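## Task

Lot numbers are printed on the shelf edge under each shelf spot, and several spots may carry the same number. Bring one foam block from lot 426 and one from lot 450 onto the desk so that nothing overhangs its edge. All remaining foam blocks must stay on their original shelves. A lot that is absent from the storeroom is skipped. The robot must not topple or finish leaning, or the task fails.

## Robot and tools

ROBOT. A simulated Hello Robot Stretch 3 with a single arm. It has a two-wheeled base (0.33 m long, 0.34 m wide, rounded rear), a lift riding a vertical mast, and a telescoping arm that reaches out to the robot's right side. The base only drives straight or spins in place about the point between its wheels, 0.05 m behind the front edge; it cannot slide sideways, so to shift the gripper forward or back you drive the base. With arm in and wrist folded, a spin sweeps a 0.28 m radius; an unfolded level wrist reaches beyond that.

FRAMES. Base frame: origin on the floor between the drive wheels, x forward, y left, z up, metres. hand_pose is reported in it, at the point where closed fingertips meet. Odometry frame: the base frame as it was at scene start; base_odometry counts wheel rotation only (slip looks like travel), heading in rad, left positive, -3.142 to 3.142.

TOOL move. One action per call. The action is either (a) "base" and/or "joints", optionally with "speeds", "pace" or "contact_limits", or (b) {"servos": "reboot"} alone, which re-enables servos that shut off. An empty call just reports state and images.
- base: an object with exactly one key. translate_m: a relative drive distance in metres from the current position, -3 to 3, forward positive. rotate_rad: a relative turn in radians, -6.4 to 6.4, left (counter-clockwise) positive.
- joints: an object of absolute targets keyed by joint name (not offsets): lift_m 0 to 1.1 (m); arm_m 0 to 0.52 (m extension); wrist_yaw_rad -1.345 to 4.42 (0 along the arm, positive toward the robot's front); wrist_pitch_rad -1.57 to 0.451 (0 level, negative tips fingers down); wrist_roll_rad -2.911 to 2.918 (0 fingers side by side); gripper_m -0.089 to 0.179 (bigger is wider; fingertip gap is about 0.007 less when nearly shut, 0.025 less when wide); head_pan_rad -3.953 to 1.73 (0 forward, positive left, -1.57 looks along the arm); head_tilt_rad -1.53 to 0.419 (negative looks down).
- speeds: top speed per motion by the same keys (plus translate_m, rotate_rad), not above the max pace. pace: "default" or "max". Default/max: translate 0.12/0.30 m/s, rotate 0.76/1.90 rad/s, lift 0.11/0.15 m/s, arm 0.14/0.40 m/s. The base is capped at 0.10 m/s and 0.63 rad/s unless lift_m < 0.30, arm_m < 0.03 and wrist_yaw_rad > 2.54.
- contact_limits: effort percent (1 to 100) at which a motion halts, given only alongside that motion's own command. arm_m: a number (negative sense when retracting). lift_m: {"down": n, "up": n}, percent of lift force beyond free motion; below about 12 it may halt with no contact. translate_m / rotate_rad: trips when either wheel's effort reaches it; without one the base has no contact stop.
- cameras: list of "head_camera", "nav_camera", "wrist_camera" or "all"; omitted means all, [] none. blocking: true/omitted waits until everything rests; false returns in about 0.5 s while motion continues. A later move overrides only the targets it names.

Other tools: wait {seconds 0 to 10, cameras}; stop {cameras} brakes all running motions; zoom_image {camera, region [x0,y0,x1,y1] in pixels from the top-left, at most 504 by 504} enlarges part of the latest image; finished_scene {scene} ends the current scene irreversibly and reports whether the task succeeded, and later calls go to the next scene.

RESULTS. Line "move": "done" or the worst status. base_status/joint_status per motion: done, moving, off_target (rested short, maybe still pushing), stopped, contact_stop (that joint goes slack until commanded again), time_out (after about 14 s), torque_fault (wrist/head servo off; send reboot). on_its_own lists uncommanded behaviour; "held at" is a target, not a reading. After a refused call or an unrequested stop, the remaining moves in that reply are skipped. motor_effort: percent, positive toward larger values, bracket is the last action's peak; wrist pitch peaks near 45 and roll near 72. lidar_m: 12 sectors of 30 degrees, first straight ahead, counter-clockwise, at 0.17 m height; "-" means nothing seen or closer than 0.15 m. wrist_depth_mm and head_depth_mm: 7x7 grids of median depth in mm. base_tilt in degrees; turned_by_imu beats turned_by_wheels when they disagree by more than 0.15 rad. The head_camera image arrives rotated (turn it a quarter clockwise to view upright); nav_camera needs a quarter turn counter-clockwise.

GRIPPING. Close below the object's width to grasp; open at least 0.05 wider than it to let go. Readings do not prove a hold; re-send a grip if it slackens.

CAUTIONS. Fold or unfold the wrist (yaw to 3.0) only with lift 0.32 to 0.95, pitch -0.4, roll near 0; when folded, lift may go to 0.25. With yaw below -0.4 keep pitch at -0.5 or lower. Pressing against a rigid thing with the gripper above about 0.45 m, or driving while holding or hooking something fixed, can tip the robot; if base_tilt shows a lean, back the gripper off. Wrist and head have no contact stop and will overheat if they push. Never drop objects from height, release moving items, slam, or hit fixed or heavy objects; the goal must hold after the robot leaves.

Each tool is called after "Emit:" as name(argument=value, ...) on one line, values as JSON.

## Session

Emit:
move(joints={"head_pan_rad":1.3,"head_tilt_rad":-0.3}, cameras=["nav_camera"])

Emit:
move(joints={"head_pan_rad":0.0,"head_tilt_rad":-0.35}, cameras=["nav_camera","head_camera"])

Emit:
move(joints={"head_pan_rad":-1.3,"head_tilt_rad":-0.35}, cameras=["nav_camera","head_camera"])

Emit:
move(joints={"head_pan_rad":-2.6,"head_tilt_rad":-0.35}, cameras=["nav_camera","head_camera"])

Scene clock: 1.17 s.
move: done
base_odometry: x=+0.000 y=+0.000 heading=+0.000
turned_by_wheels: +0.000
turned_by_imu: +0.000
base_tilt: forward=-0.4 right=-1.2
lidar_m: 0.84 0.77 0.78 0.96 1.17 1.16 1.57 1.48 1.13 1.38 3.09 1.31
head_depth_mm: 665 690 713 739 767 799 831 / 712 736 765 797 828 862 899 / 763 793 823 858 900 940 987 / 821 856 895 936 977 1031 1087 / 900 943 987 1021 1078 1141 1213 / 971 1019 1070 1133 1201 1278 1360 / 1069 1126 1189 1268 1327 1417 1468
base_status: not commanded
joint_positions: lift_m=+0.306 arm_m=+0.001 wrist_yaw_rad=+2.853 wrist_pitch_rad=-0.337 wrist_roll_rad=+0.000 gripper_m=+0.037 head_pan_rad=+1.332 head_tilt_rad=-0.302
joint_status: all done
measured_speeds: all 0
motor_effort: left_wheel=-0.4(0.5) right_wheel=+0.7(1.0) lift_m=+26.8(27.3) arm_m=-9.1(9.1) wrist_yaw_rad=+0.2(2.2) wrist_pitch_rad=+2.1(2.2) wrist_roll_rad=+0.0(0.3) gripper_m=+0.6(1.0) head_pan_rad=-2.4(4.8) head_tilt_rad=-1.9(6.5)
hand_pose: x=+0.0453 y=+0.0786 z=+0.3376 quat_wxyz=(+0.218, +0.707, +0.017, +0.673) (m; base frame)
wrist_depth_mm: 133 - - - - - - / 136 - - - - - - / 144 - - - - - - / 155 187 881 867 819 - - / 170 181 735 662 664 684 654 / 575 193 126 563 128 573 570 / 506 205 314 494 482 495 493
pictures: nav_camera (sideways)
camera_calibration:
nav_camera: T_world_to_cam=[[0.0477823, 0.268183, 0.962182, -1.2096], [0.974787, -0.22272, 0.0136689, 0.0264432], [0.217963, 0.937269, -0.272063, 0.305965], [0, 0, 0, 1]] pos_world=[-0.0346679, 0.0435121, 1.24674]

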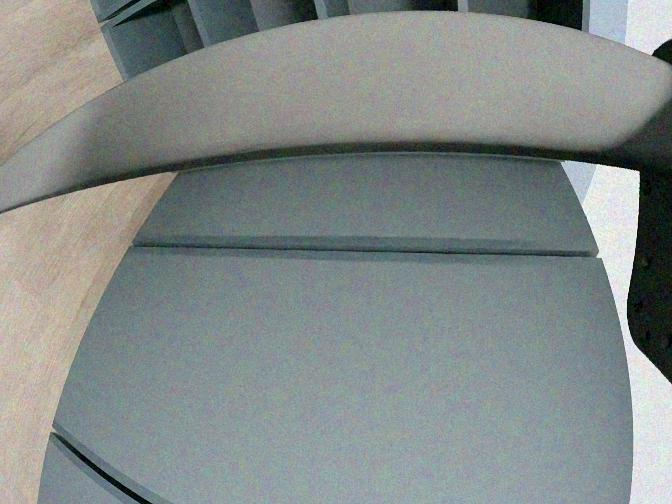

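Scene clock: 2.33 s.
move: done
base_odometry: x=+0.000 y=+0.000 heading=+0.000
turned_by_wheels: +0.000
turned_by_imu: +0.000
base_tilt: forward=-0.4 right=-1.1
lidar_m: 0.84 0.77 0.78 0.96 1.17 1.16 1.57 1.48 1.13 1.38 3.10 1.31
head_depth_mm: 1150 1239 1351 1495 1665 1783 1489 / 1020 1101 1188 1306 1430 1584 1481 / 922 987 1060 1141 1241 1358 1429 / 846 902 953 1024 1102 1188 1295 / 776 824 872 926 982 1058 1141 / 719 758 797 844 900 957 1029 / 672 704 739 776 820 872 936
base_status: not commanded
joint_positions: lift_m=+0.306 arm_m=+0.001 wrist_yaw_rad=+2.853 wrist_pitch_rad=-0.337 wrist_roll_rad=+0.000 gripper_m=+0.037 head_pan_rad=-0.025 head_tilt_rad=-0.352
joint_status: all done
measured_speeds: all 0
motor_effort: left_wheel=-0.4(0.5) right_wheel=+0.0(1.2) lift_m=+26.1(26.8) arm_m=-11.9(12.2) wrist_yaw_rad=-0.3(2.2) wrist_pitch_rad=+2.1(2.1) wrist_roll_rad=+0.0(0.3) gripper_m=+0.3(0.9) head_pan_rad=+1.5(6.0) head_tilt_rad=-2.4(6.4)
hand_pose: x=+0.0453 y=+0.0786 z=+0.3376 quat_wxyz=(+0.218, +0.707, +0.017, +0.673) (m; base frame)
wrist_depth_mm: 133 - - - - - - / 136 - - - - - - / 144 - - - - - - / 156 187 888 860 826 - - / 170 180 730 667 657 683 654 / 567 194 126 567 129 579 571 / 505 205 312 498 481 491 490
pictures: head_camera (sideways), nav_camera (sideways)
camera_calibration:
head_camera: T_world_to_cam=[[-0.29568, -0.0388973, -0.954495, 1.25952], [0.0627494, 0.996222, -0.0600361, 0.0774101], [0.953224, -0.0776455, -0.292122, 0.329954], [0, 0, 0, 1]] pos_world=[0.0530382, -0.00250611, 1.30324]
nav_camera: T_world_to_cam=[[0.319918, 0.00903491, 0.947402, -1.19199], [-0.0100479, -0.999866, 0.0129282, 0.0333841], [0.947392, -0.0136554, -0.319784, 0.363668], [0, 0, 0, 1]] pos_world=[0.0371376, 0.0491152, 1.24516]

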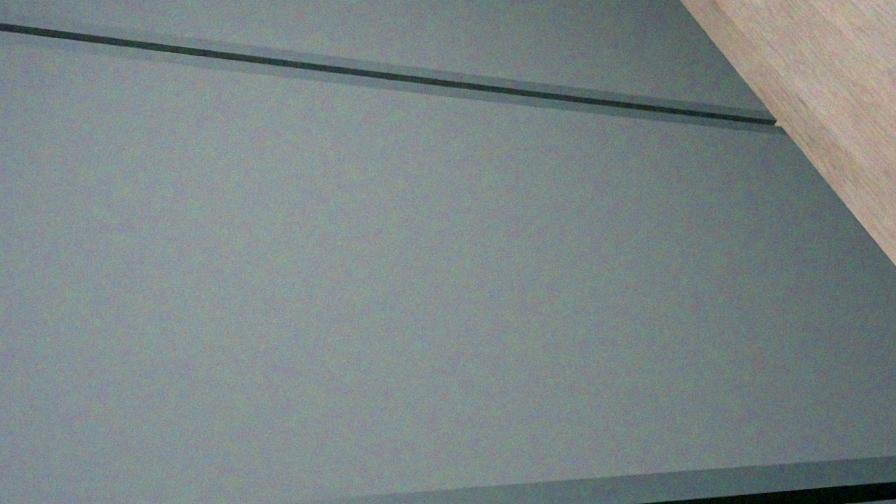

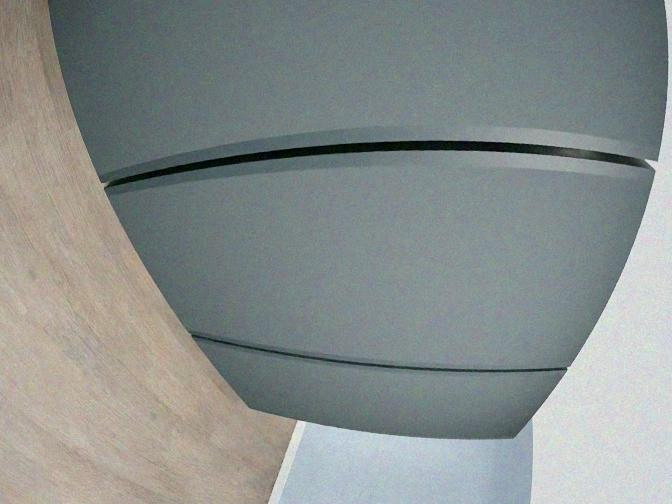

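Scene clock: 4.47 s.
move: done
base_odometry: x=+0.000 y=+0.000 heading=+0.000
turned_by_wheels: +0.000
turned_by_imu: +0.000
base_tilt: forward=-0.2 right=-1.2
lidar_m: 0.84 0.77 0.78 0.96 1.17 1.16 1.57 1.48 1.13 1.37 3.09 1.31
head_depth_mm: 1925 1966 2014 1931 1215 1757 1479 / 2209 2260 2325 2037 1365 1773 1483 / 2631 2692 2776 1994 2230 1874 1482 / 2928 3035 3252 3373 2610 1877 1465 / 2762 2968 3099 3270 2598 1863 1458 / 2674 2808 2990 3162 2575 1847 1455 / 2560 2722 2817 2987 2538 1846 1455
base_status: not commanded
joint_positions: lift_m=+0.306 arm_m=+0.001 wrist_yaw_rad=+2.853 wrist_pitch_rad=-0.337 wrist_roll_rad=+0.000 gripper_m=+0.037 head_pan_rad=-1.308 head_tilt_rad=-0.352
joint_status: all done
measured_speeds: translate_m=+0.000 rotate_rad=+0.000 lift_m=+0.000 arm_m=+0.000 wrist_yaw_rad=+0.000 wrist_pitch_rad=+0.000 wrist_roll_rad=+0.000 head_pan_rad=+0.024 head_tilt_rad=+0.000
motor_effort: left_wheel=-0.1(0.8) right_wheel=+0.1(1.1) lift_m=+26.3(27.1) arm_m=-12.4(13.0) wrist_yaw_rad=-0.7(1.9) wrist_pitch_rad=+2.0(2.2) wrist_roll_rad=+0.1(0.3) gripper_m=+0.3(0.9) head_pan_rad=+3.6(5.3) head_tilt_rad=+0.3(4.3)
hand_pose: x=+0.0453 y=+0.0786 z=+0.3376 quat_wxyz=(+0.218, +0.707, +0.017, +0.673) (m; base frame)
wrist_depth_mm: 134 - - - - - - / 137 - - - - - - / 145 - - - - - - / 156 185 856 865 832 - - / 169 181 728 670 662 683 659 / 570 192 126 563 128 575 573 / 510 204 315 494 485 492 492
pictures: head_camera (sideways), nav_camera (sideways)
camera_calibration:
head_camera: T_world_to_cam=[[-0.121134, 0.272516, -0.954495, 1.25847], [0.973134, 0.222275, -0.0600378, 0.071871], [0.195799, -0.936124, -0.29212, 0.334546], [0, 0, 0, 1]] pos_world=[0.0169989, -0.0457511, 1.30324]
nav_camera: T_world_to_cam=[[0.0993562, -0.304221, 0.947406, -1.19063], [-0.961665, -0.273923, 0.0128923, 0.0392302], [0.255594, -0.912368, -0.319775, 0.367924], [0, 0, 0, 1]] pos_world=[0.0619836, -0.0157866, 1.24516]

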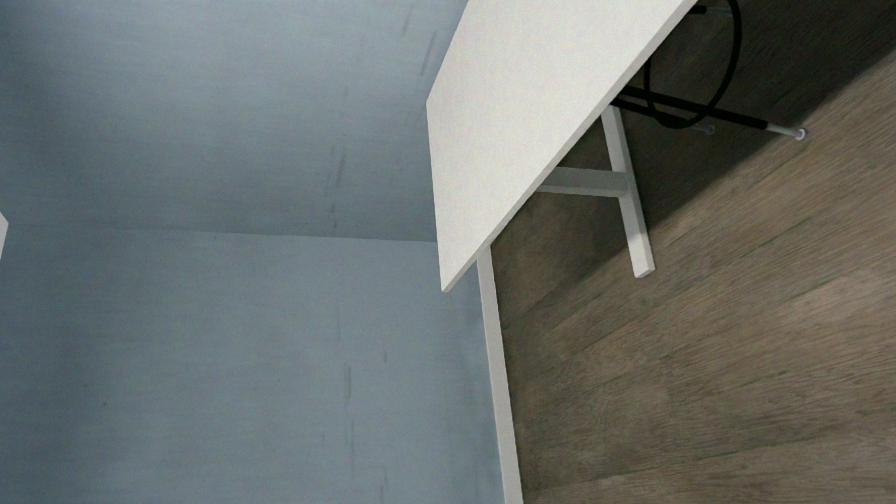

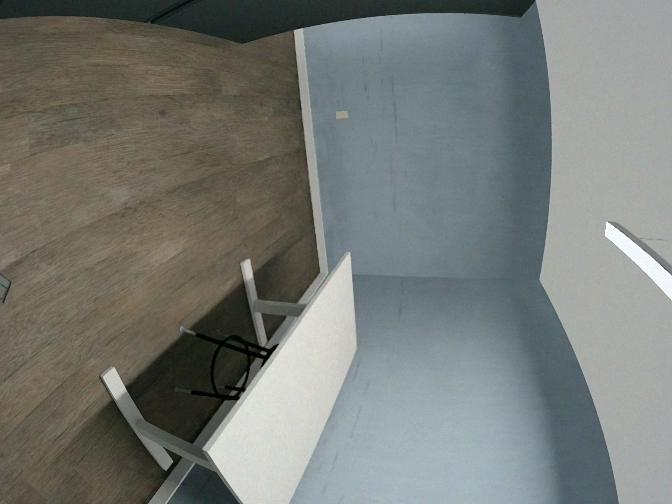

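Scene clock: 5.63 s.
move: done
base_odometry: x=+0.000 y=+0.000 heading=+0.000
turned_by_wheels: +0.000
turned_by_imu: +0.000
base_tilt: forward=-0.2 right=-1.3
lidar_m: 0.85 0.77 0.78 0.96 1.17 1.16 1.57 1.48 1.13 1.37 3.10 1.30
head_depth_mm: 1368 1453 1531 1660 1779 1853 1491 / 1346 1424 1516 1618 1731 1834 1487 / 1316 1392 1483 1572 1693 1759 1471 / 1297 1373 1452 1539 1641 1742 1458 / 1272 1346 1417 1511 1604 1720 1464 / 1263 1332 1402 1494 1593 1687 1454 / 1249 1314 1388 1467 1568 1657 1446
base_status: not commanded
joint_positions: lift_m=+0.306 arm_m=+0.001 wrist_yaw_rad=+2.853 wrist_pitch_rad=-0.337 wrist_roll_rad=+0.000 gripper_m=+0.037 head_pan_rad=-2.632 head_tilt_rad=-0.352
joint_status: all done
measured_speeds: all 0
motor_effort: left_wheel=-0.6(0.6) right_wheel=+1.0(1.5) lift_m=+26.2(27.1) arm_m=-12.5(12.9) wrist_yaw_rad=-0.3(1.9) wrist_pitch_rad=+2.0(2.1) wrist_roll_rad=+0.1(0.3) gripper_m=+0.8(0.8) head_pan_rad=+2.7(5.0) head_tilt_rad=+1.4(3.7)
hand_pose: x=+0.0453 y=+0.0786 z=+0.3376 quat_wxyz=(+0.218, +0.707, +0.017, +0.673) (m; base frame)
wrist_depth_mm: 133 - - - - - - / 136 - - - - - - / 145 - - - - - - / 156 186 879 856 816 - - / 169 180 735 669 666 683 665 / 569 194 126 558 129 573 579 / 500 205 313 497 479 495 493
pictures: head_camera (sideways), nav_camera (sideways)
camera_calibration:
head_camera: T_world_to_cam=[[0.234521, 0.184216, -0.954497, 1.2563], [0.453912, -0.88902, -0.0600528, 0.0750547], [-0.85963, -0.419174, -0.292112, 0.340978], [0, 0, 0, 1]] pos_world=[-0.0355807, -0.021776, 1.30324]
nav_camera: T_world_to_cam=[[-0.270611, -0.170878, 0.947402, -1.18839], [-0.501124, 0.865279, 0.012927, 0.0363672], [-0.821976, -0.471268, -0.319785, 0.374448], [0, 0, 0, 1]] pos_world=[0.00442028, -0.0580717, 1.24516]

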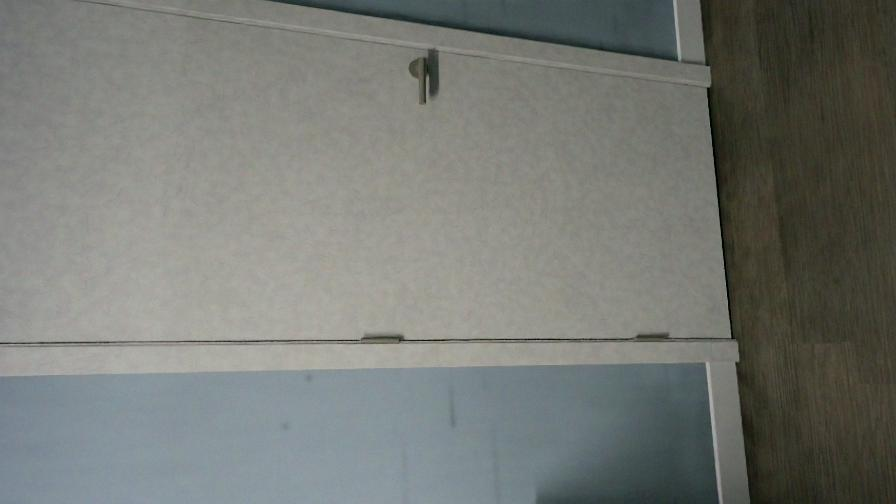

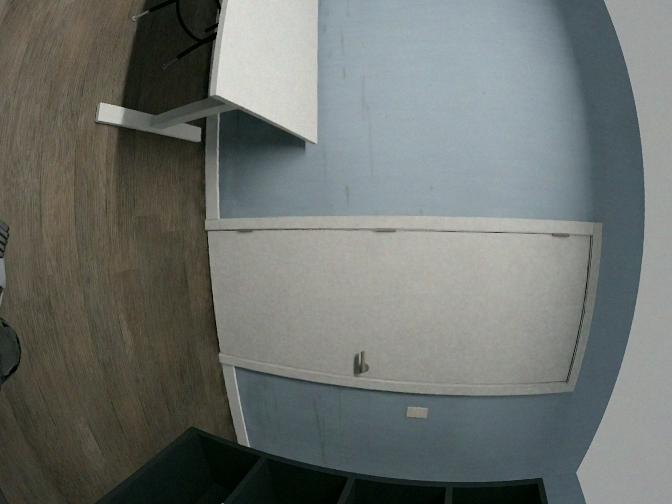

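Emit:
move(joints={"head_pan_rad":-3.75,"head_tilt_rad":-0.3}, cameras=["nav_camera","head_camera"])

Emit:
zoom_image(camera="head_camera", region=[396, 0, 896, 252])

Emit:
zoom_image(camera="head_camera", region=[396, 252, 896, 504])

Scene clock: 14.27 s.
move: done
base_odometry: x=+0.000 y=+0.000 heading=+0.000
turned_by_wheels: +0.000
turned_by_imu: +0.000
base_tilt: forward=-0.3 right=-1.2
lidar_m: 0.84 0.77 0.78 0.96 1.17 1.16 1.57 1.48 1.13 1.37 3.09 1.31
head_depth_mm: 1338 1373 1456 1498 1585 - - / 1364 1407 1490 1520 1617 1408 1464 / 1014 1066 1122 1178 1349 1329 1409 / 1450 1495 1578 1474 1626 1379 1411 / 1478 1521 1622 1658 1708 1725 1460 / 1512 1582 1668 1717 1697 1792 1484 / 1563 1615 1709 1735 1695 1820 1519
base_status: not commanded
joint_positions: lift_m=+0.306 arm_m=+0.001 wrist_yaw_rad=+2.853 wrist_pitch_rad=-0.337 wrist_roll_rad=+0.000 gripper_m=+0.037 head_pan_rad=-3.776 head_tilt_rad=-0.299
joint_status: all done
measured_speeds: all 0
motor_effort: left_wheel=-0.3(0.9) right_wheel=+0.7(1.2) lift_m=+26.3(27.0) arm_m=-12.3(12.7) wrist_yaw_rad=-0.6(1.3) wrist_pitch_rad=+2.1(2.1) wrist_roll_rad=-0.1(0.3) gripper_m=+0.3(1.0) head_pan_rad=+1.4(5.6) head_tilt_rad=+4.3(8.4)
hand_pose: x=+0.0453 y=+0.0786 z=+0.3376 quat_wxyz=(+0.218, +0.707, +0.017, +0.673) (m; base frame)
wrist_depth_mm: 134 - - - - - - / 136 - - - - - - / 144 - - - - - - / 156 186 877 865 820 - - / 170 180 724 663 668 684 662 / 572 192 126 554 129 569 573 / 509 204 313 502 480 492 494
pictures: head_camera (sideways), nav_camera (sideways)
camera_calibration:
head_camera: T_world_to_cam=[[0.223524, -0.107053, -0.968802, 1.27508], [-0.624342, -0.778997, -0.0579698, 0.0789466], [-0.748488, 0.617821, -0.240962, 0.27379], [0, 0, 0, 1]] pos_world=[-0.0307913, 0.0288464, 1.30585]
nav_camera: T_world_to_cam=[[-0.226563, 0.145637, 0.963047, -1.20906], [0.581208, 0.81364, 0.0136906, 0.0287608], [-0.781579, 0.562832, -0.268986, 0.308064], [0, 0, 0, 1]] pos_world=[-0.0498691, -0.0207054, 1.24686]

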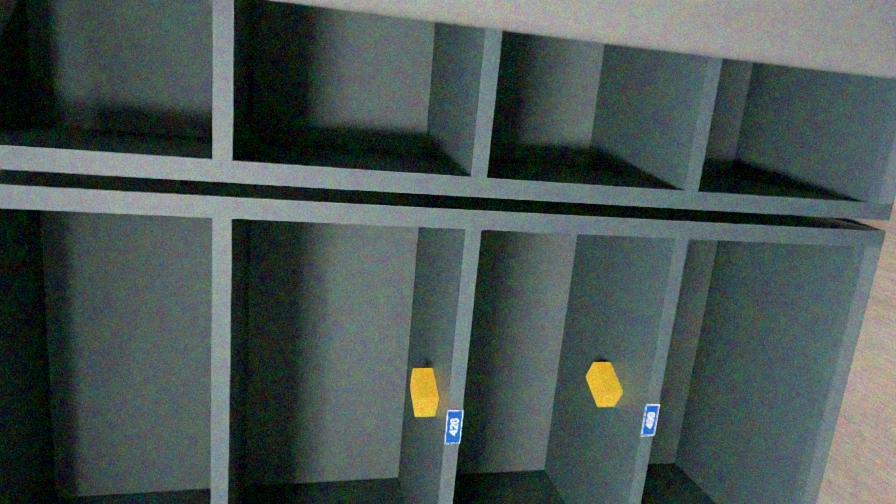

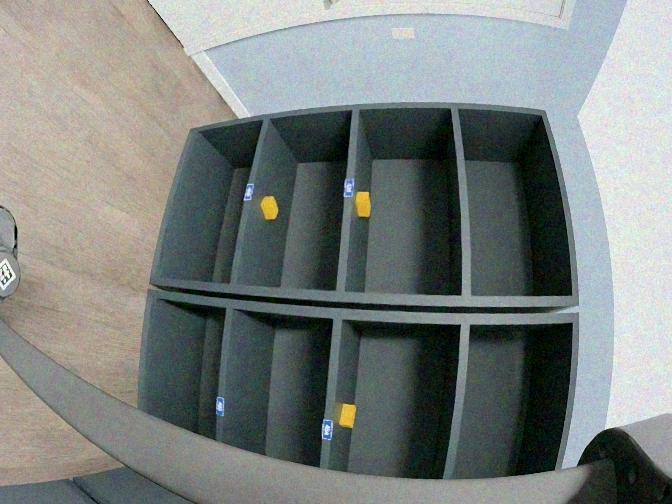

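Scaled by 1.008 from the camera's 896x504 image, which has a finer 1280x720 frame.

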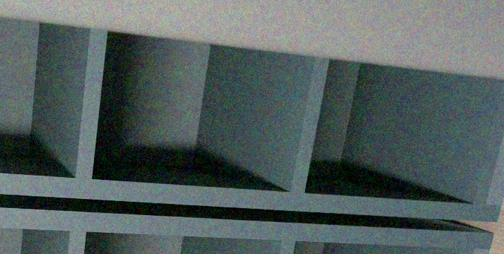

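Scaled by 1.008 from the camera's 896x504 image, which has a finer 1280x720 frame.

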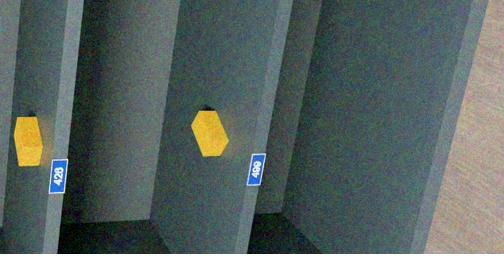

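Emit:
move(base={"rotate_rad":2.215}, joints={"head_pan_rad":0.1,"head_tilt_rad":-0.45,"lift_m":0.29}, pace="max", cameras=["head_camera","nav_camera"])

Emit:
zoom_image(camera="head_camera", region=[396, 0, 896, 252])

Emit:
zoom_image(camera="head_camera", region=[396, 252, 896, 504])

Scene clock: 42.63 s.
move: done
base_odometry: x=+0.000 y=+0.000 heading=+2.215
turned_by_wheels: +2.215
turned_by_imu: +2.171
base_tilt: forward=-0.4 right=-1.2
lidar_m: 1.16 1.60 1.57 1.48 1.38 2.01 3.09 1.17 0.82 0.77 0.79 1.04
head_depth_mm: 1300 1413 1480 1661 1503 1612 1375 / 1303 1423 1473 1660 1482 1611 1364 / 1311 1418 1487 1649 1469 1593 1354 / 1295 1435 1486 1640 1530 1583 1353 / 965 1047 1135 1232 1387 1512 1348 / 1306 1440 1493 1677 1512 1561 1332 / 1311 1446 1464 1669 1482 1553 1337
base_status: done
joint_positions: lift_m=+0.290 arm_m=+0.001 wrist_yaw_rad=+2.853 wrist_pitch_rad=-0.338 wrist_roll_rad=+0.000 gripper_m=+0.037 head_pan_rad=+0.108 head_tilt_rad=-0.450
joint_status: all done
measured_speeds: translate_m=+0.000 rotate_rad=+0.000 lift_m=+0.000 arm_m=+0.000 wrist_yaw_rad=+0.000 wrist_pitch_rad=+0.000 wrist_roll_rad=+0.000 head_pan_rad=-0.024 head_tilt_rad=+0.000
motor_effort: left_wheel=-6.9(15.1) right_wheel=+9.7(14.5) lift_m=+25.2(29.6) arm_m=-11.6(13.1) wrist_yaw_rad=-0.5(1.9) wrist_pitch_rad=+2.4(2.4) wrist_roll_rad=+0.3(0.4) gripper_m=+0.5(1.1) head_pan_rad=-3.4(6.1) head_tilt_rad=-4.2(8.6)
hand_pose: x=+0.0452 y=+0.0785 z=+0.3209 quat_wxyz=(+0.218, +0.707, +0.018, +0.673) (m; base frame)
wrist_depth_mm: 133 - - - - - - / 136 - - - - - - / 145 - - - - - - / 156 186 855 844 820 820 810 / 171 181 697 644 640 659 656 / 548 194 126 536 129 552 544 / 490 204 290 466 466 473 479
pictures: head_camera (sideways), nav_camera (sideways)
camera_calibration:
head_camera: T_world_to_cam=[[-0.379556, -0.087848, -0.920989, 1.2163], [-0.0763885, 0.995058, -0.063432, 0.0826304], [0.92201, 0.046277, -0.384391, 0.45018], [0, 0, 0, 1]] pos_world=[0.0528944, 0.00379422, 1.29848]
nav_camera: T_world_to_cam=[[0.406808, 0.0614132, 0.911447, -1.14554], [0.124271, -0.992183, 0.0113871, 0.0346273], [0.905022, 0.108634, -0.41126, 0.482931], [0, 0, 0, 1]] pos_world=[0.0246501, 0.0522454, 1.24232]

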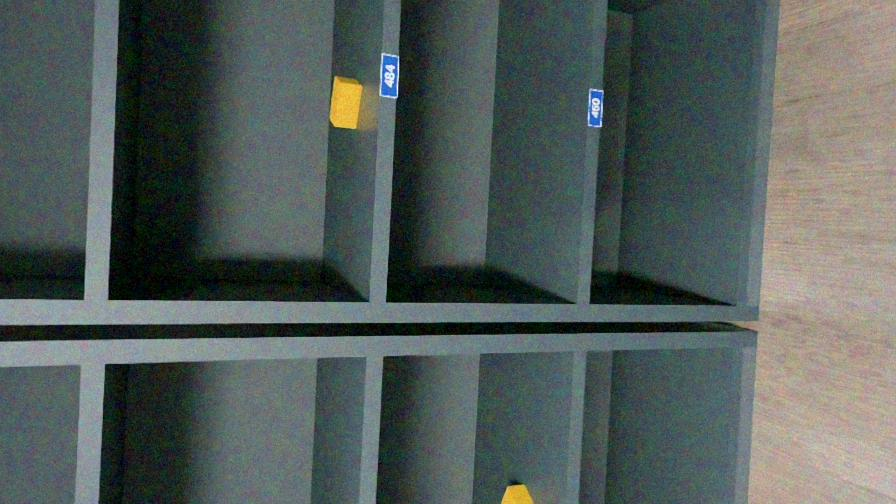

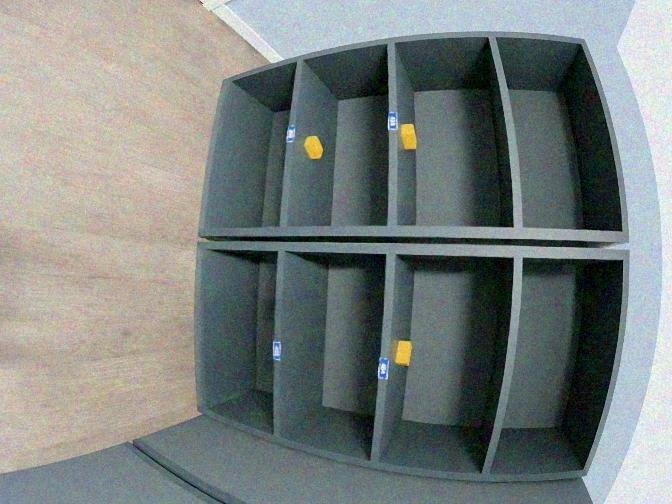

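Scaled by 1.008 from the camera's 896x504 image, which has a finer 1280x720 frame.

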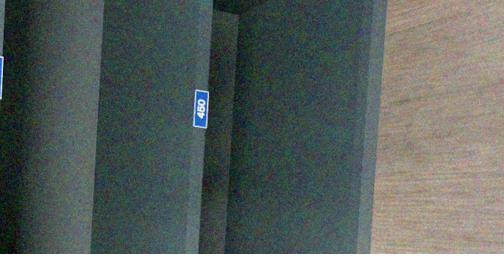

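Scaled by 1.008 from the camera's 896x504 image, which has a finer 1280x720 frame.

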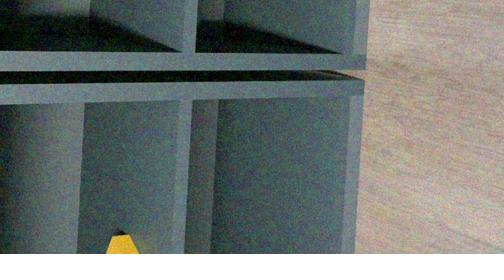

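Emit:
move(joints={"head_pan_rad":0.5}, cameras=["head_camera"])

Emit:
zoom_image(camera="head_camera", region=[350, 240, 450, 310])

Emit:
zoom_image(camera="head_camera", region=[560, 240, 660, 310])

Scene clock: 50.80 s.
move: done
base_odometry: x=+0.000 y=+0.000 heading=+2.215
turned_by_wheels: +0.000
turned_by_imu: +0.000
base_tilt: forward=-0.4 right=-1.2
lidar_m: 1.16 1.59 1.57 1.48 1.38 2.01 3.10 1.17 0.82 0.77 0.79 1.05
head_depth_mm: 942 1000 1140 1533 1361 1619 1370 / 1329 1435 1280 1223 1294 1445 1365 / 1395 1502 1562 1720 1549 1592 1361 / 1445 1584 1636 1792 1836 1598 1360 / 1519 1663 1721 1868 1906 1627 1347 / 1418 1547 1590 1675 1819 1657 1345 / 1271 1386 1493 2023 2063 1637 1335
base_status: not commanded
joint_positions: lift_m=+0.290 arm_m=+0.001 wrist_yaw_rad=+2.853 wrist_pitch_rad=-0.338 wrist_roll_rad=+0.000 gripper_m=+0.037 head_pan_rad=+0.505 head_tilt_rad=-0.450
joint_status: all done
measured_speeds: all 0
motor_effort: left_wheel=-5.9(6.8) right_wheel=+9.6(10.1) lift_m=+23.7(24.3) arm_m=-9.9(11.2) wrist_yaw_rad=+0.2(1.2) wrist_pitch_rad=+2.3(2.4) wrist_roll_rad=+0.1(0.4) gripper_m=+0.2(1.1) head_pan_rad=+2.7(5.3) head_tilt_rad=-3.9(4.2)
hand_pose: x=+0.0452 y=+0.0785 z=+0.3209 quat_wxyz=(+0.218, +0.707, +0.018, +0.673) (m; base frame)
wrist_depth_mm: 134 - - - - - - / 136 - - - - - - / 145 - - - - - - / 156 186 842 821 838 813 827 / 171 181 697 646 645 665 658 / 554 193 126 540 129 547 550 / 490 206 291 465 464 476 475
pictures: head_camera (sideways)
camera_calibration:
head_camera: T_world_to_cam=[[-0.316038, -0.227794, -0.920994, 1.2159], [-0.455266, 0.888093, -0.063433, 0.0849369], [0.832378, 0.39925, -0.384378, 0.450738], [0, 0, 0, 1]] pos_world=[0.0477561, 0.0215873, 1.29848]

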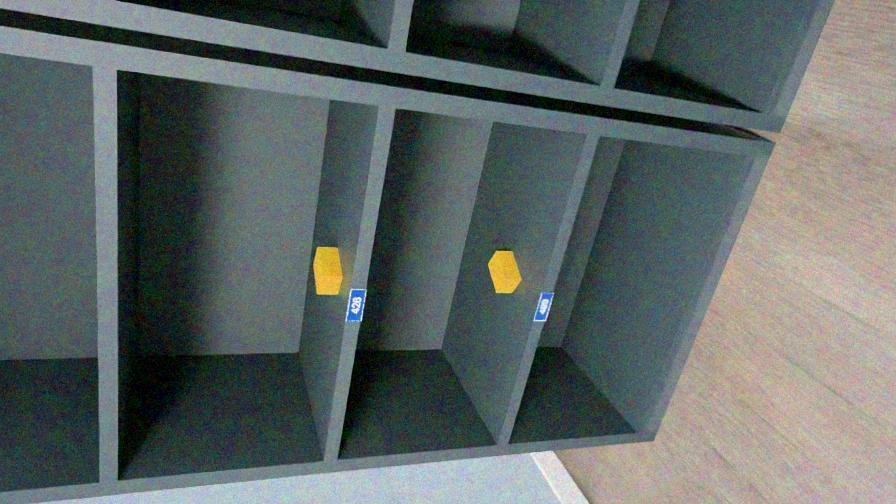

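Scaled by 5.040 from the camera's 896x504 image, which has a finer 1280x720 frame.

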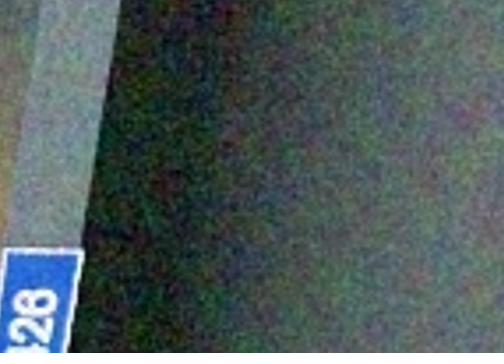

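Scaled by 5.040 from the camera's 896x504 image, which has a finer 1280x720 frame.

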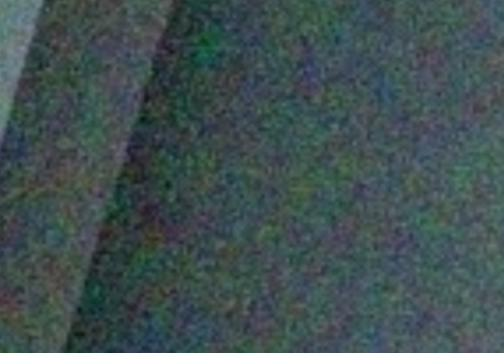

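Emit:
zoom_image(camera="head_camera", region=[330, 280, 380, 330])

Emit:
zoom_image(camera="head_camera", region=[520, 280, 570, 330])

Emit:
move(joints={"head_pan_rad":0.0,"head_tilt_rad":-0.5}, cameras=["head_camera"])

Emit:
zoom_image(camera="head_camera", region=[530, 100, 610, 180])

Scaled by 10.080 from the camera's 896x504 image, which has a finer 1280x720 frame.

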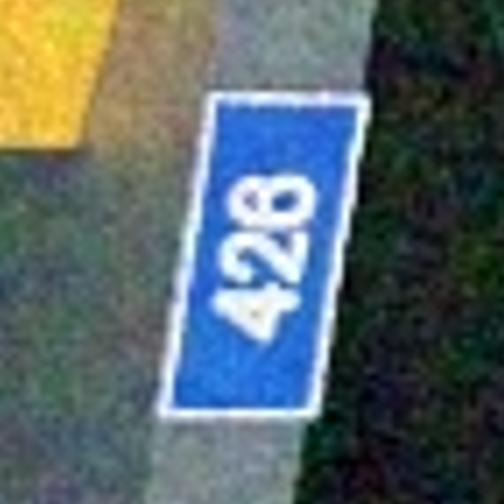

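Scaled by 10.080 from the camera's 896x504 image, which has a finer 1280x720 frame.

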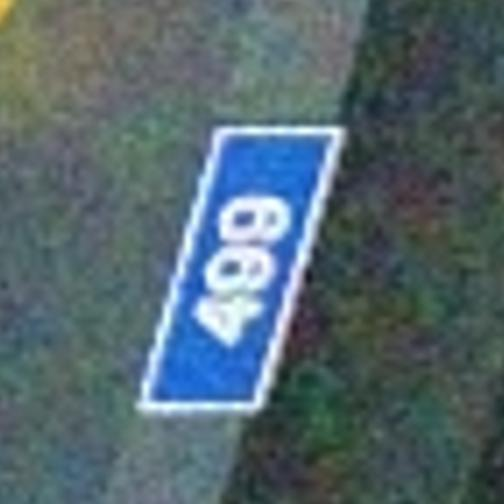

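Scene clock: 61.27 s.
move: done
base_odometry: x=+0.000 y=+0.000 heading=+2.215
turned_by_wheels: +0.000
turned_by_imu: +0.000
base_tilt: forward=-0.4 right=-1.2
lidar_m: 1.16 1.60 1.57 1.48 1.37 2.01 3.09 1.17 0.82 0.77 0.79 1.05
head_depth_mm: 1333 1463 1437 1595 1515 1584 1328 / 1324 1466 1451 1691 1823 1566 1323 / 1309 1447 1524 1673 1814 1559 1304 / 1280 1438 1514 1656 1798 1554 1297 / 1275 1426 1494 1644 1721 1547 1284 / 992 1041 1123 1219 1378 1495 1287 / 942 1379 1462 1603 1698 1488 1280
base_status: not commanded
joint_positions: lift_m=+0.290 arm_m=+0.001 wrist_yaw_rad=+2.853 wrist_pitch_rad=-0.338 wrist_roll_rad=+0.000 gripper_m=+0.037 head_pan_rad=-0.015 head_tilt_rad=-0.501
joint_status: all done
measured_speeds: all 0
motor_effort: left_wheel=-6.7(6.9) right_wheel=+9.5(10.1) lift_m=+23.0(24.4) arm_m=-7.5(9.0) wrist_yaw_rad=-0.9(1.3) wrist_pitch_rad=+2.2(2.4) wrist_roll_rad=+0.0(0.3) gripper_m=+0.3(0.9) head_pan_rad=-0.2(5.0) head_tilt_rad=-4.5(8.0)
hand_pose: x=+0.0452 y=+0.0785 z=+0.3209 quat_wxyz=(+0.218, +0.707, +0.018, +0.673) (m; base frame)
wrist_depth_mm: 133 - - - - - - / 137 - - - - - - / 144 - - - - - - / 156 187 850 834 828 818 821 / 171 181 702 638 638 664 650 / 547 193 126 536 129 561 547 / 484 204 290 467 465 474 476
pictures: head_camera (sideways)
camera_calibration:
head_camera: T_world_to_cam=[[-0.433633, -0.0395595, -0.900221, 1.18958], [0.043858, 0.996925, -0.0649353, 0.0839228], [0.900022, -0.06764, -0.430565, 0.510438], [0, 0, 0, 1]] pos_world=[0.0527569, -0.00207939, 1.29611]

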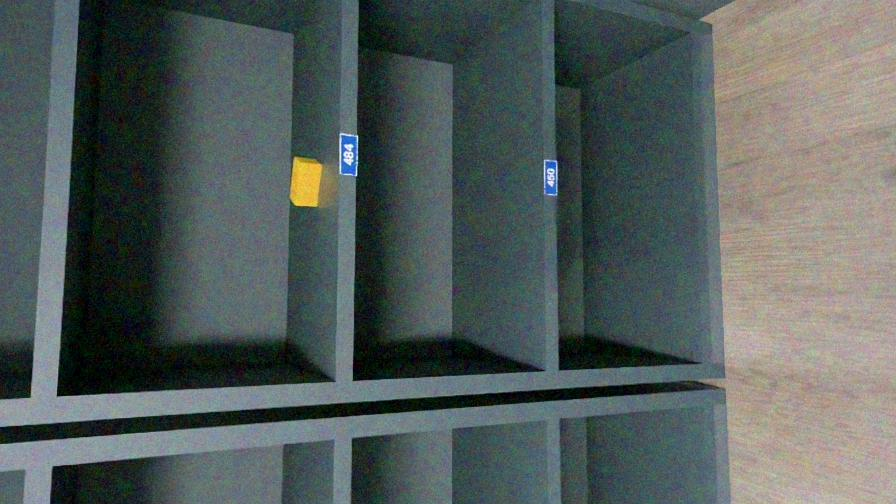

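Scaled by 6.300 from the camera's 896x504 image, which has a finer 1280x720 frame.

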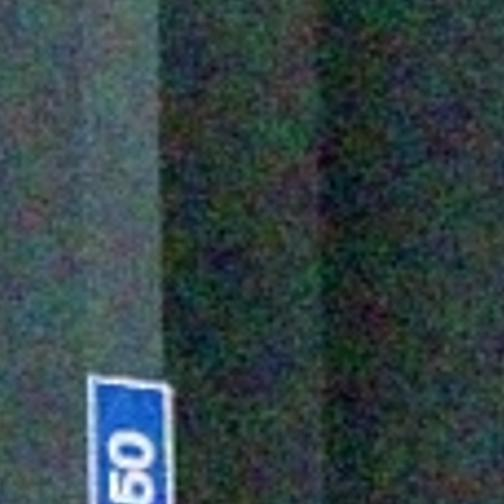

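Emit:
move(base={"rotate_rad":0.911}, joints={"head_pan_rad":-0.45,"head_tilt_rad":-0.45}, pace="max", cameras=[])

Emit:
move(base={"translate_m":0.42}, pace="max", cameras=["head_camera"])

Scene clock: 73.27 s.
move: done
base_odometry: x=+0.000 y=+0.000 heading=+3.125
turned_by_wheels: +0.911
turned_by_imu: +0.894
base_tilt: forward=-0.2 right=-1.2
lidar_m: 1.57 1.48 1.13 1.33 3.10 1.43 0.87 0.77 0.78 0.93 1.58 1.16
head_depth_mm: 953 1319 1424 1564 1412 1614 1368 / 1020 1053 1107 1196 1342 1549 1367 / 1356 1483 1523 1671 1401 1535 1361 / 1408 1546 1556 1751 1836 1588 1351 / 1468 1613 1669 1821 1895 1626 1343 / 1500 1642 1708 1791 1895 1664 1328 / 1326 1441 1472 1587 1751 1641 1331
base_status: done
joint_positions: lift_m=+0.290 arm_m=+0.001 wrist_yaw_rad=+2.853 wrist_pitch_rad=-0.338 wrist_roll_rad=+0.000 gripper_m=+0.037 head_pan_rad=-0.457 head_tilt_rad=-0.451
joint_status: all done
measured_speeds: all 0
motor_effort: left_wheel=-6.9(15.0) right_wheel=+8.0(14.4) lift_m=+24.6(25.0) arm_m=-9.1(9.8) wrist_yaw_rad=-0.2(1.8) wrist_pitch_rad=+2.2(2.5) wrist_roll_rad=+0.3(0.3) gripper_m=+0.4(1.0) head_pan_rad=+2.4(6.5) head_tilt_rad=+4.6(7.3)
hand_pose: x=+0.0452 y=+0.0785 z=+0.3209 quat_wxyz=(+0.218, +0.707, +0.018, +0.673) (m; base frame)
wrist_depth_mm: 134 - - - - - - / 136 - - - - - - / 145 - - - - - - / 156 186 846 826 835 828 810 / 170 181 704 639 638 661 650 / 561 193 127 543 129 556 551 / 485 206 291 467 466 474 474
pictures: none
No camera images: "cameras" was empty.

Scene clock: 75.97 s.
move: done
base_odometry: x=-0.420 y=+0.007 heading=+3.125
turned_by_wheels: +0.000
turned_by_imu: -0.001
base_tilt: forward=-0.4 right=-1.2
lidar_m: 1.16 1.18 1.18 1.03 2.70 1.98 1.22 1.08 1.09 1.30 0.88 1.33
head_depth_mm: 975 1128 1190 980 1332 1059 1158 / 1011 1170 1240 1050 1338 1135 1286 / 1053 1217 1292 1399 1331 1450 1287 / 1099 1267 1338 1474 1330 1522 1301 / 1150 1321 1375 1547 1311 1566 1326 / 1070 1170 1203 1322 1329 1466 1332 / 945 1003 1069 1180 1759 1596 1343
base_status: done
joint_positions: lift_m=+0.290 arm_m=+0.001 wrist_yaw_rad=+2.853 wrist_pitch_rad=-0.338 wrist_roll_rad=+0.000 gripper_m=+0.037 head_pan_rad=-0.450 head_tilt_rad=-0.449
joint_status: not commanded
measured_speeds: all 0
motor_effort: left_wheel=+4.2(13.5) right_wheel=+3.7(13.0) lift_m=+24.7(25.6) arm_m=-11.0(13.0) wrist_yaw_rad=-0.9(1.8) wrist_pitch_rad=+2.3(2.4) wrist_roll_rad=-0.1(0.3) gripper_m=+0.4(1.1) head_pan_rad=+2.7(4.0) head_tilt_rad=+4.1(5.0)
hand_pose: x=+0.0452 y=+0.0785 z=+0.3209 quat_wxyz=(+0.218, +0.707, +0.018, +0.673) (m; base frame)
wrist_depth_mm: 133 - - - - - - / 136 - - - - - - / 144 - - - - - - / 156 186 845 821 830 822 817 / 171 180 700 643 646 663 656 / 552 193 126 539 129 552 553 / 488 205 292 467 471 478 474
pictures: head_camera (sideways)
camera_calibration:
head_camera: T_world_to_cam=[[-0.36799, 0.126392, -0.921199, 1.21645], [0.462531, 0.884331, -0.0634328, 0.0794373], [0.806628, -0.449426, -0.383885, 0.450269], [0, 0, 0, 1]] pos_world=[0.0476993, -0.0216359, 1.29848]

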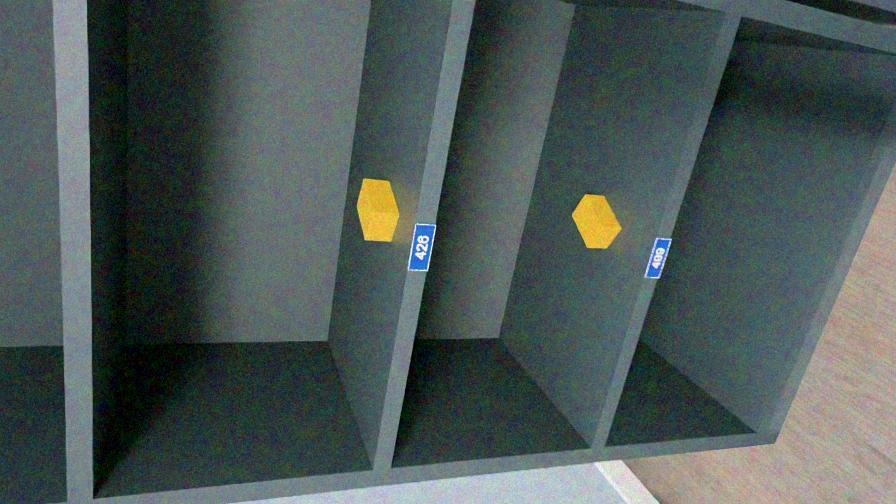

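Emit:
zoom_image(camera="head_camera", region=[395, 215, 455, 275])

Emit:
move(base={"translate_m":0.428}, pace="max", cameras=["head_camera"])

Emit:
move(base={"rotate_rad":0.66}, joints={"head_pan_rad":-1.57,"head_tilt_rad":-0.45,"lift_m":0.75}, pace="max", cameras=["head_camera"])

Scaled by 8.400 from the camera's 896x504 image, which has a finer 1280x720 frame.

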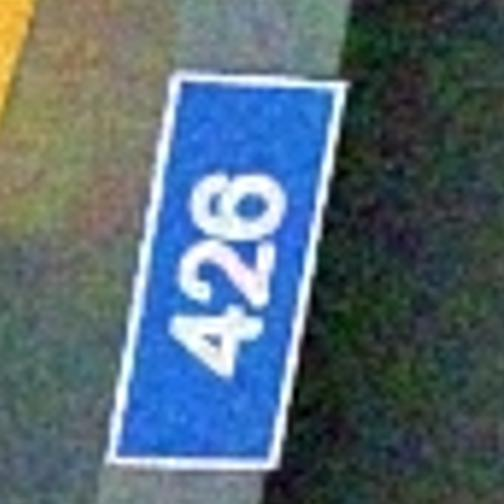

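Scene clock: 85.17 s.
move: done
base_odometry: x=-0.848 y=+0.014 heading=+3.125
turned_by_wheels: +0.000
turned_by_imu: +0.000
base_tilt: forward=-0.5 right=-1.3
lidar_m: 0.74 0.86 0.87 1.06 1.11 2.56 1.57 1.40 1.40 0.72 0.90 0.79
head_depth_mm: 574 883 939 833 646 1018 817 / 586 921 982 825 1131 1009 809 / 601 958 1024 817 1172 1002 855 / 613 978 1050 807 1210 995 1177 / 632 805 864 795 1023 985 1176 / 597 665 703 739 823 909 1024 / 590 1121 1198 1296 1396 1481 1343
base_status: done
joint_positions: lift_m=+0.290 arm_m=+0.001 wrist_yaw_rad=+2.853 wrist_pitch_rad=-0.338 wrist_roll_rad=+0.000 gripper_m=+0.037 head_pan_rad=-0.450 head_tilt_rad=-0.449
joint_status: not commanded
measured_speeds: all 0
motor_effort: left_wheel=-2.5(13.3) right_wheel=+8.2(16.7) lift_m=+28.1(28.6) arm_m=-10.2(11.3) wrist_yaw_rad=-1.5(1.6) wrist_pitch_rad=+2.3(2.4) wrist_roll_rad=-0.2(0.4) gripper_m=+0.5(0.9) head_pan_rad=+3.0(3.9) head_tilt_rad=+1.6(2.9)
hand_pose: x=+0.0452 y=+0.0785 z=+0.3209 quat_wxyz=(+0.218, +0.707, +0.018, +0.673) (m; base frame)
wrist_depth_mm: 133 - - - - - - / 136 - - - - - - / 145 - - - - - - / 156 187 846 828 821 782 739 / 170 180 708 635 635 662 657 / 548 193 126 541 128 553 551 / 483 205 291 463 468 476 472
pictures: head_camera (sideways)
camera_calibration:
head_camera: T_world_to_cam=[[-0.368019, 0.126311, -0.921199, 1.21644], [0.462318, 0.884443, -0.0634254, 0.0793515], [0.806737, -0.449228, -0.383888, 0.450317], [0, 0, 0, 1]] pos_world=[0.0476994, -0.0215356, 1.29848]

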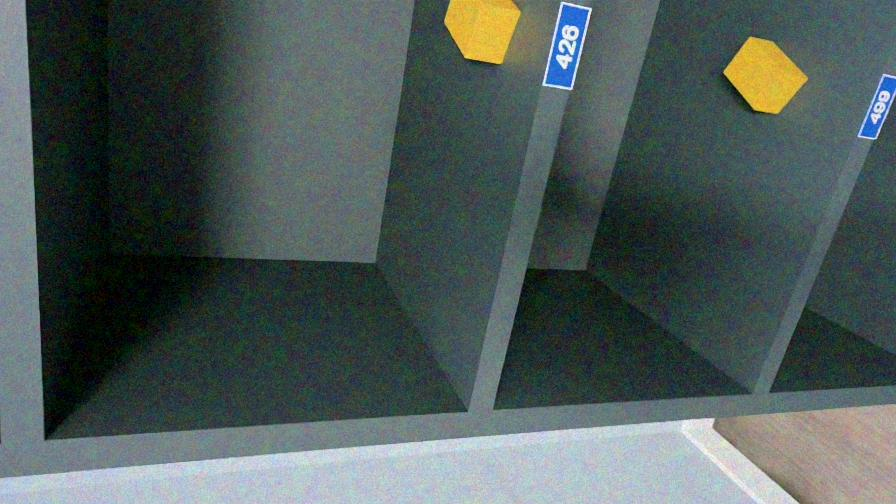

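Scene clock: 89.03 s.
move: done
base_odometry: x=-0.848 y=+0.014 heading=-2.499
turned_by_wheels: +0.660
turned_by_imu: +0.649
base_tilt: forward=-0.3 right=-1.1
lidar_m: 0.86 0.88 1.10 1.47 2.16 1.49 1.40 1.43 0.72 1.05 0.74 0.90
head_depth_mm: 574 920 917 832 868 913 873 / 586 950 1024 827 1151 1010 886 / 599 936 1015 815 1185 1004 883 / 615 928 1003 804 1179 1001 876 / 630 917 994 701 1161 953 867 / 649 912 985 785 1147 986 840 / 671 904 974 776 1141 981 838
base_status: done
joint_positions: lift_m=+0.750 arm_m=+0.001 wrist_yaw_rad=+2.853 wrist_pitch_rad=-0.339 wrist_roll_rad=+0.000 gripper_m=+0.037 head_pan_rad=-1.570 head_tilt_rad=-0.449
joint_status: all done
measured_speeds: all 0
motor_effort: left_wheel=-7.0(13.9) right_wheel=+7.0(13.8) lift_m=+27.2(32.7) arm_m=-11.5(13.0) wrist_yaw_rad=-0.8(2.1) wrist_pitch_rad=+2.4(2.5) wrist_roll_rad=-0.2(0.3) gripper_m=+0.6(1.0) head_pan_rad=+3.9(4.1) head_tilt_rad=-0.2(3.7)
hand_pose: x=+0.0452 y=+0.0784 z=+0.7808 quat_wxyz=(+0.219, +0.706, +0.018, +0.673) (m; base frame)
wrist_depth_mm: 133 - - - - - - / 136 - - - - - - / 144 - - - - - - / 156 186 - - - - - / 172 181 - - - - - / - 194 126 - 128 - - / - 205 975 984 963 952 960
pictures: head_camera (sideways)
camera_calibration:
head_camera: T_world_to_cam=[[-0.0464915, 0.386314, -0.921195, 1.21448], [0.997495, -0.0312697, -0.0634556, 0.0761027], [-0.0533192, -0.921837, -0.383893, 0.455546], [0, 0, 0, 1]] pos_world=[0.00484042, -0.0468524, 1.29848]

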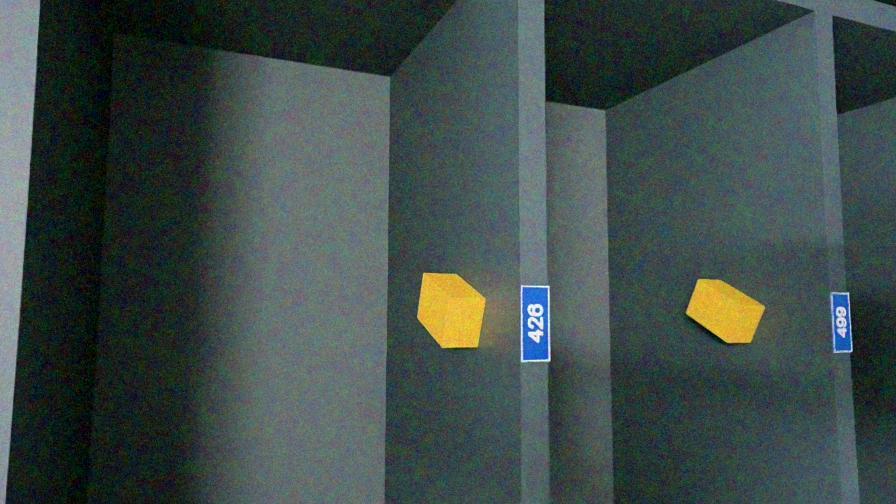

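Emit:
move(base={"rotate_rad":0.098}, joints={"wrist_yaw_rad":0.0,"wrist_pitch_rad":-0.4,"gripper_m":0.17}, pace="max", cameras=[])

Emit:
move(joints={"lift_m":1.05}, pace="max", cameras=["wrist_camera"])

Scene clock: 107.50 s.
move: done
base_odometry: x=-0.848 y=+0.014 heading=-2.401
turned_by_wheels: +0.098
turned_by_imu: +0.096
base_tilt: forward=-0.2 right=-1.1
lidar_m: 0.86 0.90 1.10 1.86 1.95 1.45 1.40 1.45 0.72 1.05 0.74 0.89
head_depth_mm: 575 923 995 837 1054 986 863 / 587 922 997 822 1173 1010 856 / 599 926 998 813 1168 1002 853 / 616 925 995 709 1178 968 876 / 632 931 1007 795 1177 990 870 / 650 927 1001 786 1172 984 865 / 671 931 1001 778 1158 981 860
base_status: done
joint_positions: lift_m=+0.750 arm_m=+0.001 wrist_yaw_rad=+0.003 wrist_pitch_rad=-0.411 wrist_roll_rad=+0.000 gripper_m=+0.170 head_pan_rad=-1.570 head_tilt_rad=-0.449
joint_status: all done
measured_speeds: all 0
motor_effort: left_wheel=-9.0(12.5) right_wheel=+7.9(11.8) lift_m=+28.4(29.4) arm_m=-9.3(10.7) wrist_yaw_rad=-2.4(8.3) wrist_pitch_rad=+1.7(3.1) wrist_roll_rad=-0.2(0.3) gripper_m=+0.7(83.3) head_pan_rad=+2.8(3.9) head_tilt_rad=-2.8(2.8)
hand_pose: x=-0.0208 y=-0.3708 z=+0.7642 quat_wxyz=(+0.693, +0.146, -0.692, -0.144) (m; base frame)
wrist_depth_mm: - - - - - 698 - / - - - - - - - / - - - - - 748 - / - - - 574 - - 589 / - 143 - - - - 477 / - 127 - - - 134 - / 116 827 - - - - 106
pictures: none
No camera images: "cameras" was empty.

Scene clock: 110.30 s.
move: done
base_odometry: x=-0.848 y=+0.014 heading=-2.401
turned_by_wheels: +0.000
turned_by_imu: +0.000
base_tilt: forward=-0.3 right=-1.1
lidar_m: 0.86 0.90 1.10 1.86 1.94 1.44 1.40 1.45 0.72 1.05 0.73 0.89
head_depth_mm: 575 921 984 - - - - / 587 919 990 959 - - - / 601 924 998 955 - - - / 616 924 997 860 1200 - 873 / 631 926 1005 792 1175 953 870 / 650 928 999 786 638 987 864 / 671 927 1002 775 1164 980 863
base_status: not commanded
joint_positions: lift_m=+1.050 arm_m=+0.001 wrist_yaw_rad=+0.003 wrist_pitch_rad=-0.413 wrist_roll_rad=+0.000 gripper_m=+0.170 head_pan_rad=-1.570 head_tilt_rad=-0.449
joint_status: all done
measured_speeds: all 0
motor_effort: left_wheel=-8.3(9.4) right_wheel=+8.6(8.8) lift_m=+26.6(32.3) arm_m=-8.6(10.0) wrist_yaw_rad=-2.1(4.4) wrist_pitch_rad=+2.0(2.1) wrist_roll_rad=-0.2(0.3) gripper_m=+0.9(1.3) head_pan_rad=+3.3(3.8) head_tilt_rad=-3.5(3.9)
hand_pose: x=-0.0209 y=-0.3705 z=+1.0637 quat_wxyz=(+0.693, +0.146, -0.691, -0.144) (m; base frame)
wrist_depth_mm: - - - - - - - / - - - - - - - / - - - 397 - - - / - - - - - - - / - 143 - - - 139 - / - 124 - 743 - - - / 116 - - - - - 106
pictures: wrist_camera
camera_calibration:
wrist_camera: T_world_to_cam=[[-0.998892, -0.0397578, -0.0251642, -0.002192], [-0.00239721, 0.577121, -0.816655, 1.11502], [0.0469912, -0.81569, -0.576577, 0.478217], [0, 0, 0, 1]] pos_world=[-0.0219886, -0.253512, 1.18626]

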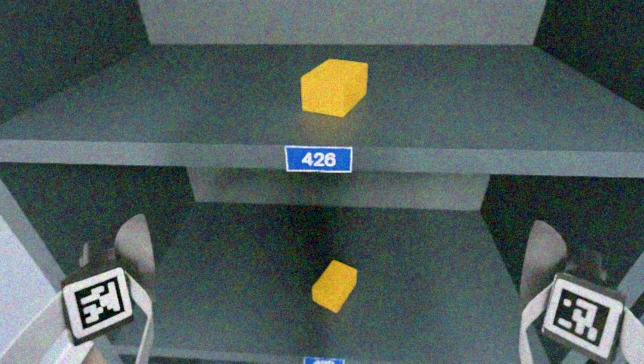

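Emit:
move(base={"translate_m":0.14}, joints={"wrist_yaw_rad":-0.36,"wrist_pitch_rad":-0.2,"lift_m":1.0}, cameras=[])

Emit:
move(joints={"arm_m":0.23,"lift_m":0.965}, contact_limits={"arm_m":35}, cameras=["wrist_camera"])

Scene clock: 134.00 s.
move: done
base_odometry: x=-0.951 y=-0.080 heading=-2.401
turned_by_wheels: +0.000
turned_by_imu: -0.001
base_tilt: forward=-0.3 right=-1.2
lidar_m: 0.72 0.76 1.05 1.10 2.13 1.59 1.54 0.83 0.81 1.05 0.67 0.75
head_depth_mm: 573 929 1001 835 - - - / 585 929 996 764 639 - - / 598 927 1002 759 640 - - / 612 931 1005 807 641 994 870 / 629 929 1004 796 1180 988 868 / 645 934 1008 789 1145 985 867 / 669 797 812 734 849 880 840
base_status: done
joint_positions: lift_m=+1.000 arm_m=+0.001 wrist_yaw_rad=-0.357 wrist_pitch_rad=-0.223 wrist_roll_rad=+0.000 gripper_m=+0.170 head_pan_rad=-1.570 head_tilt_rad=-0.450
joint_status: all done
measured_speeds: all 0
motor_effort: left_wheel=+2.8(10.5) right_wheel=+7.8(11.8) lift_m=+28.8(30.0) arm_m=-5.9(7.4) wrist_yaw_rad=-3.1(6.2) wrist_pitch_rad=+3.9(5.9) wrist_roll_rad=+0.0(0.3) gripper_m=+0.4(1.0) head_pan_rad=+2.9(3.3) head_tilt_rad=-4.3(5.1)
hand_pose: x=-0.1070 y=-0.3746 z=+1.0586 quat_wxyz=(+0.678, -0.047, -0.705, -0.203) (m; base frame)
wrist_depth_mm: - - - - 827 - - / - - - - - - - / - - - - - - - / - - - 404 - - - / - 143 - - - - - / - 126 - - - - - / - - - - - - 106
pictures: none
No camera images: "cameras" was empty.

Scene clock: 136.93 s.
move: done
base_odometry: x=-0.951 y=-0.080 heading=-2.401
turned_by_wheels: +0.000
turned_by_imu: +0.000
base_tilt: forward=-0.3 right=-1.3
lidar_m: 0.72 0.76 1.06 1.09 2.13 1.59 1.54 0.83 0.81 1.05 0.67 0.75
head_depth_mm: 574 927 998 353 - 1016 862 / 586 928 1001 351 348 1012 859 / 600 928 1003 339 323 964 881 / 615 933 1001 704 366 994 876 / 630 931 1002 796 1176 993 870 / 649 929 1006 784 1146 987 867 / 670 796 814 734 849 882 838
base_status: not commanded
joint_positions: lift_m=+0.965 arm_m=+0.230 wrist_yaw_rad=-0.357 wrist_pitch_rad=-0.222 wrist_roll_rad=+0.000 gripper_m=+0.170 head_pan_rad=-1.570 head_tilt_rad=-0.450
joint_status: all done
measured_speeds: all 0
motor_effort: left_wheel=+2.6(3.1) right_wheel=+7.6(8.6) lift_m=+24.6(28.2) arm_m=+12.8(14.8) wrist_yaw_rad=-1.7(4.7) wrist_pitch_rad=+3.6(3.9) wrist_roll_rad=+0.0(0.3) gripper_m=+1.0(1.1) head_pan_rad=+2.2(3.1) head_tilt_rad=-4.2(5.0)
contact_limits: arm_m 35 (drawing in: default 31, maximum 55; extending or still: default 39, maximum 69)
hand_pose: x=-0.1070 y=-0.6041 z=+1.0237 quat_wxyz=(+0.678, -0.047, -0.705, -0.202) (m; base frame)
wrist_depth_mm: - - - - - 626 - / - - - - - - - / - - - - - - - / - - - - - - - / - 143 - - - - - / - 124 - - 189 - - / 150 156 166 181 193 680 106
pictures: wrist_camera
camera_calibration:
wrist_camera: T_world_to_cam=[[-0.950298, 0.310839, -0.0176877, 0.110799], [0.143195, 0.385919, -0.911352, 1.21394], [-0.276457, -0.868588, -0.411249, 0.0328415], [0, 0, 0, 1]] pos_world=[-0.0594587, -0.474397, 1.12179]

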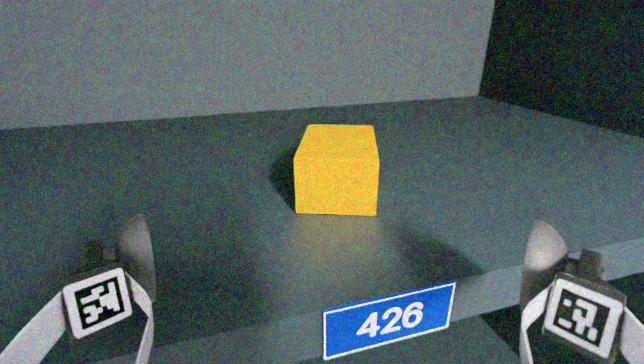

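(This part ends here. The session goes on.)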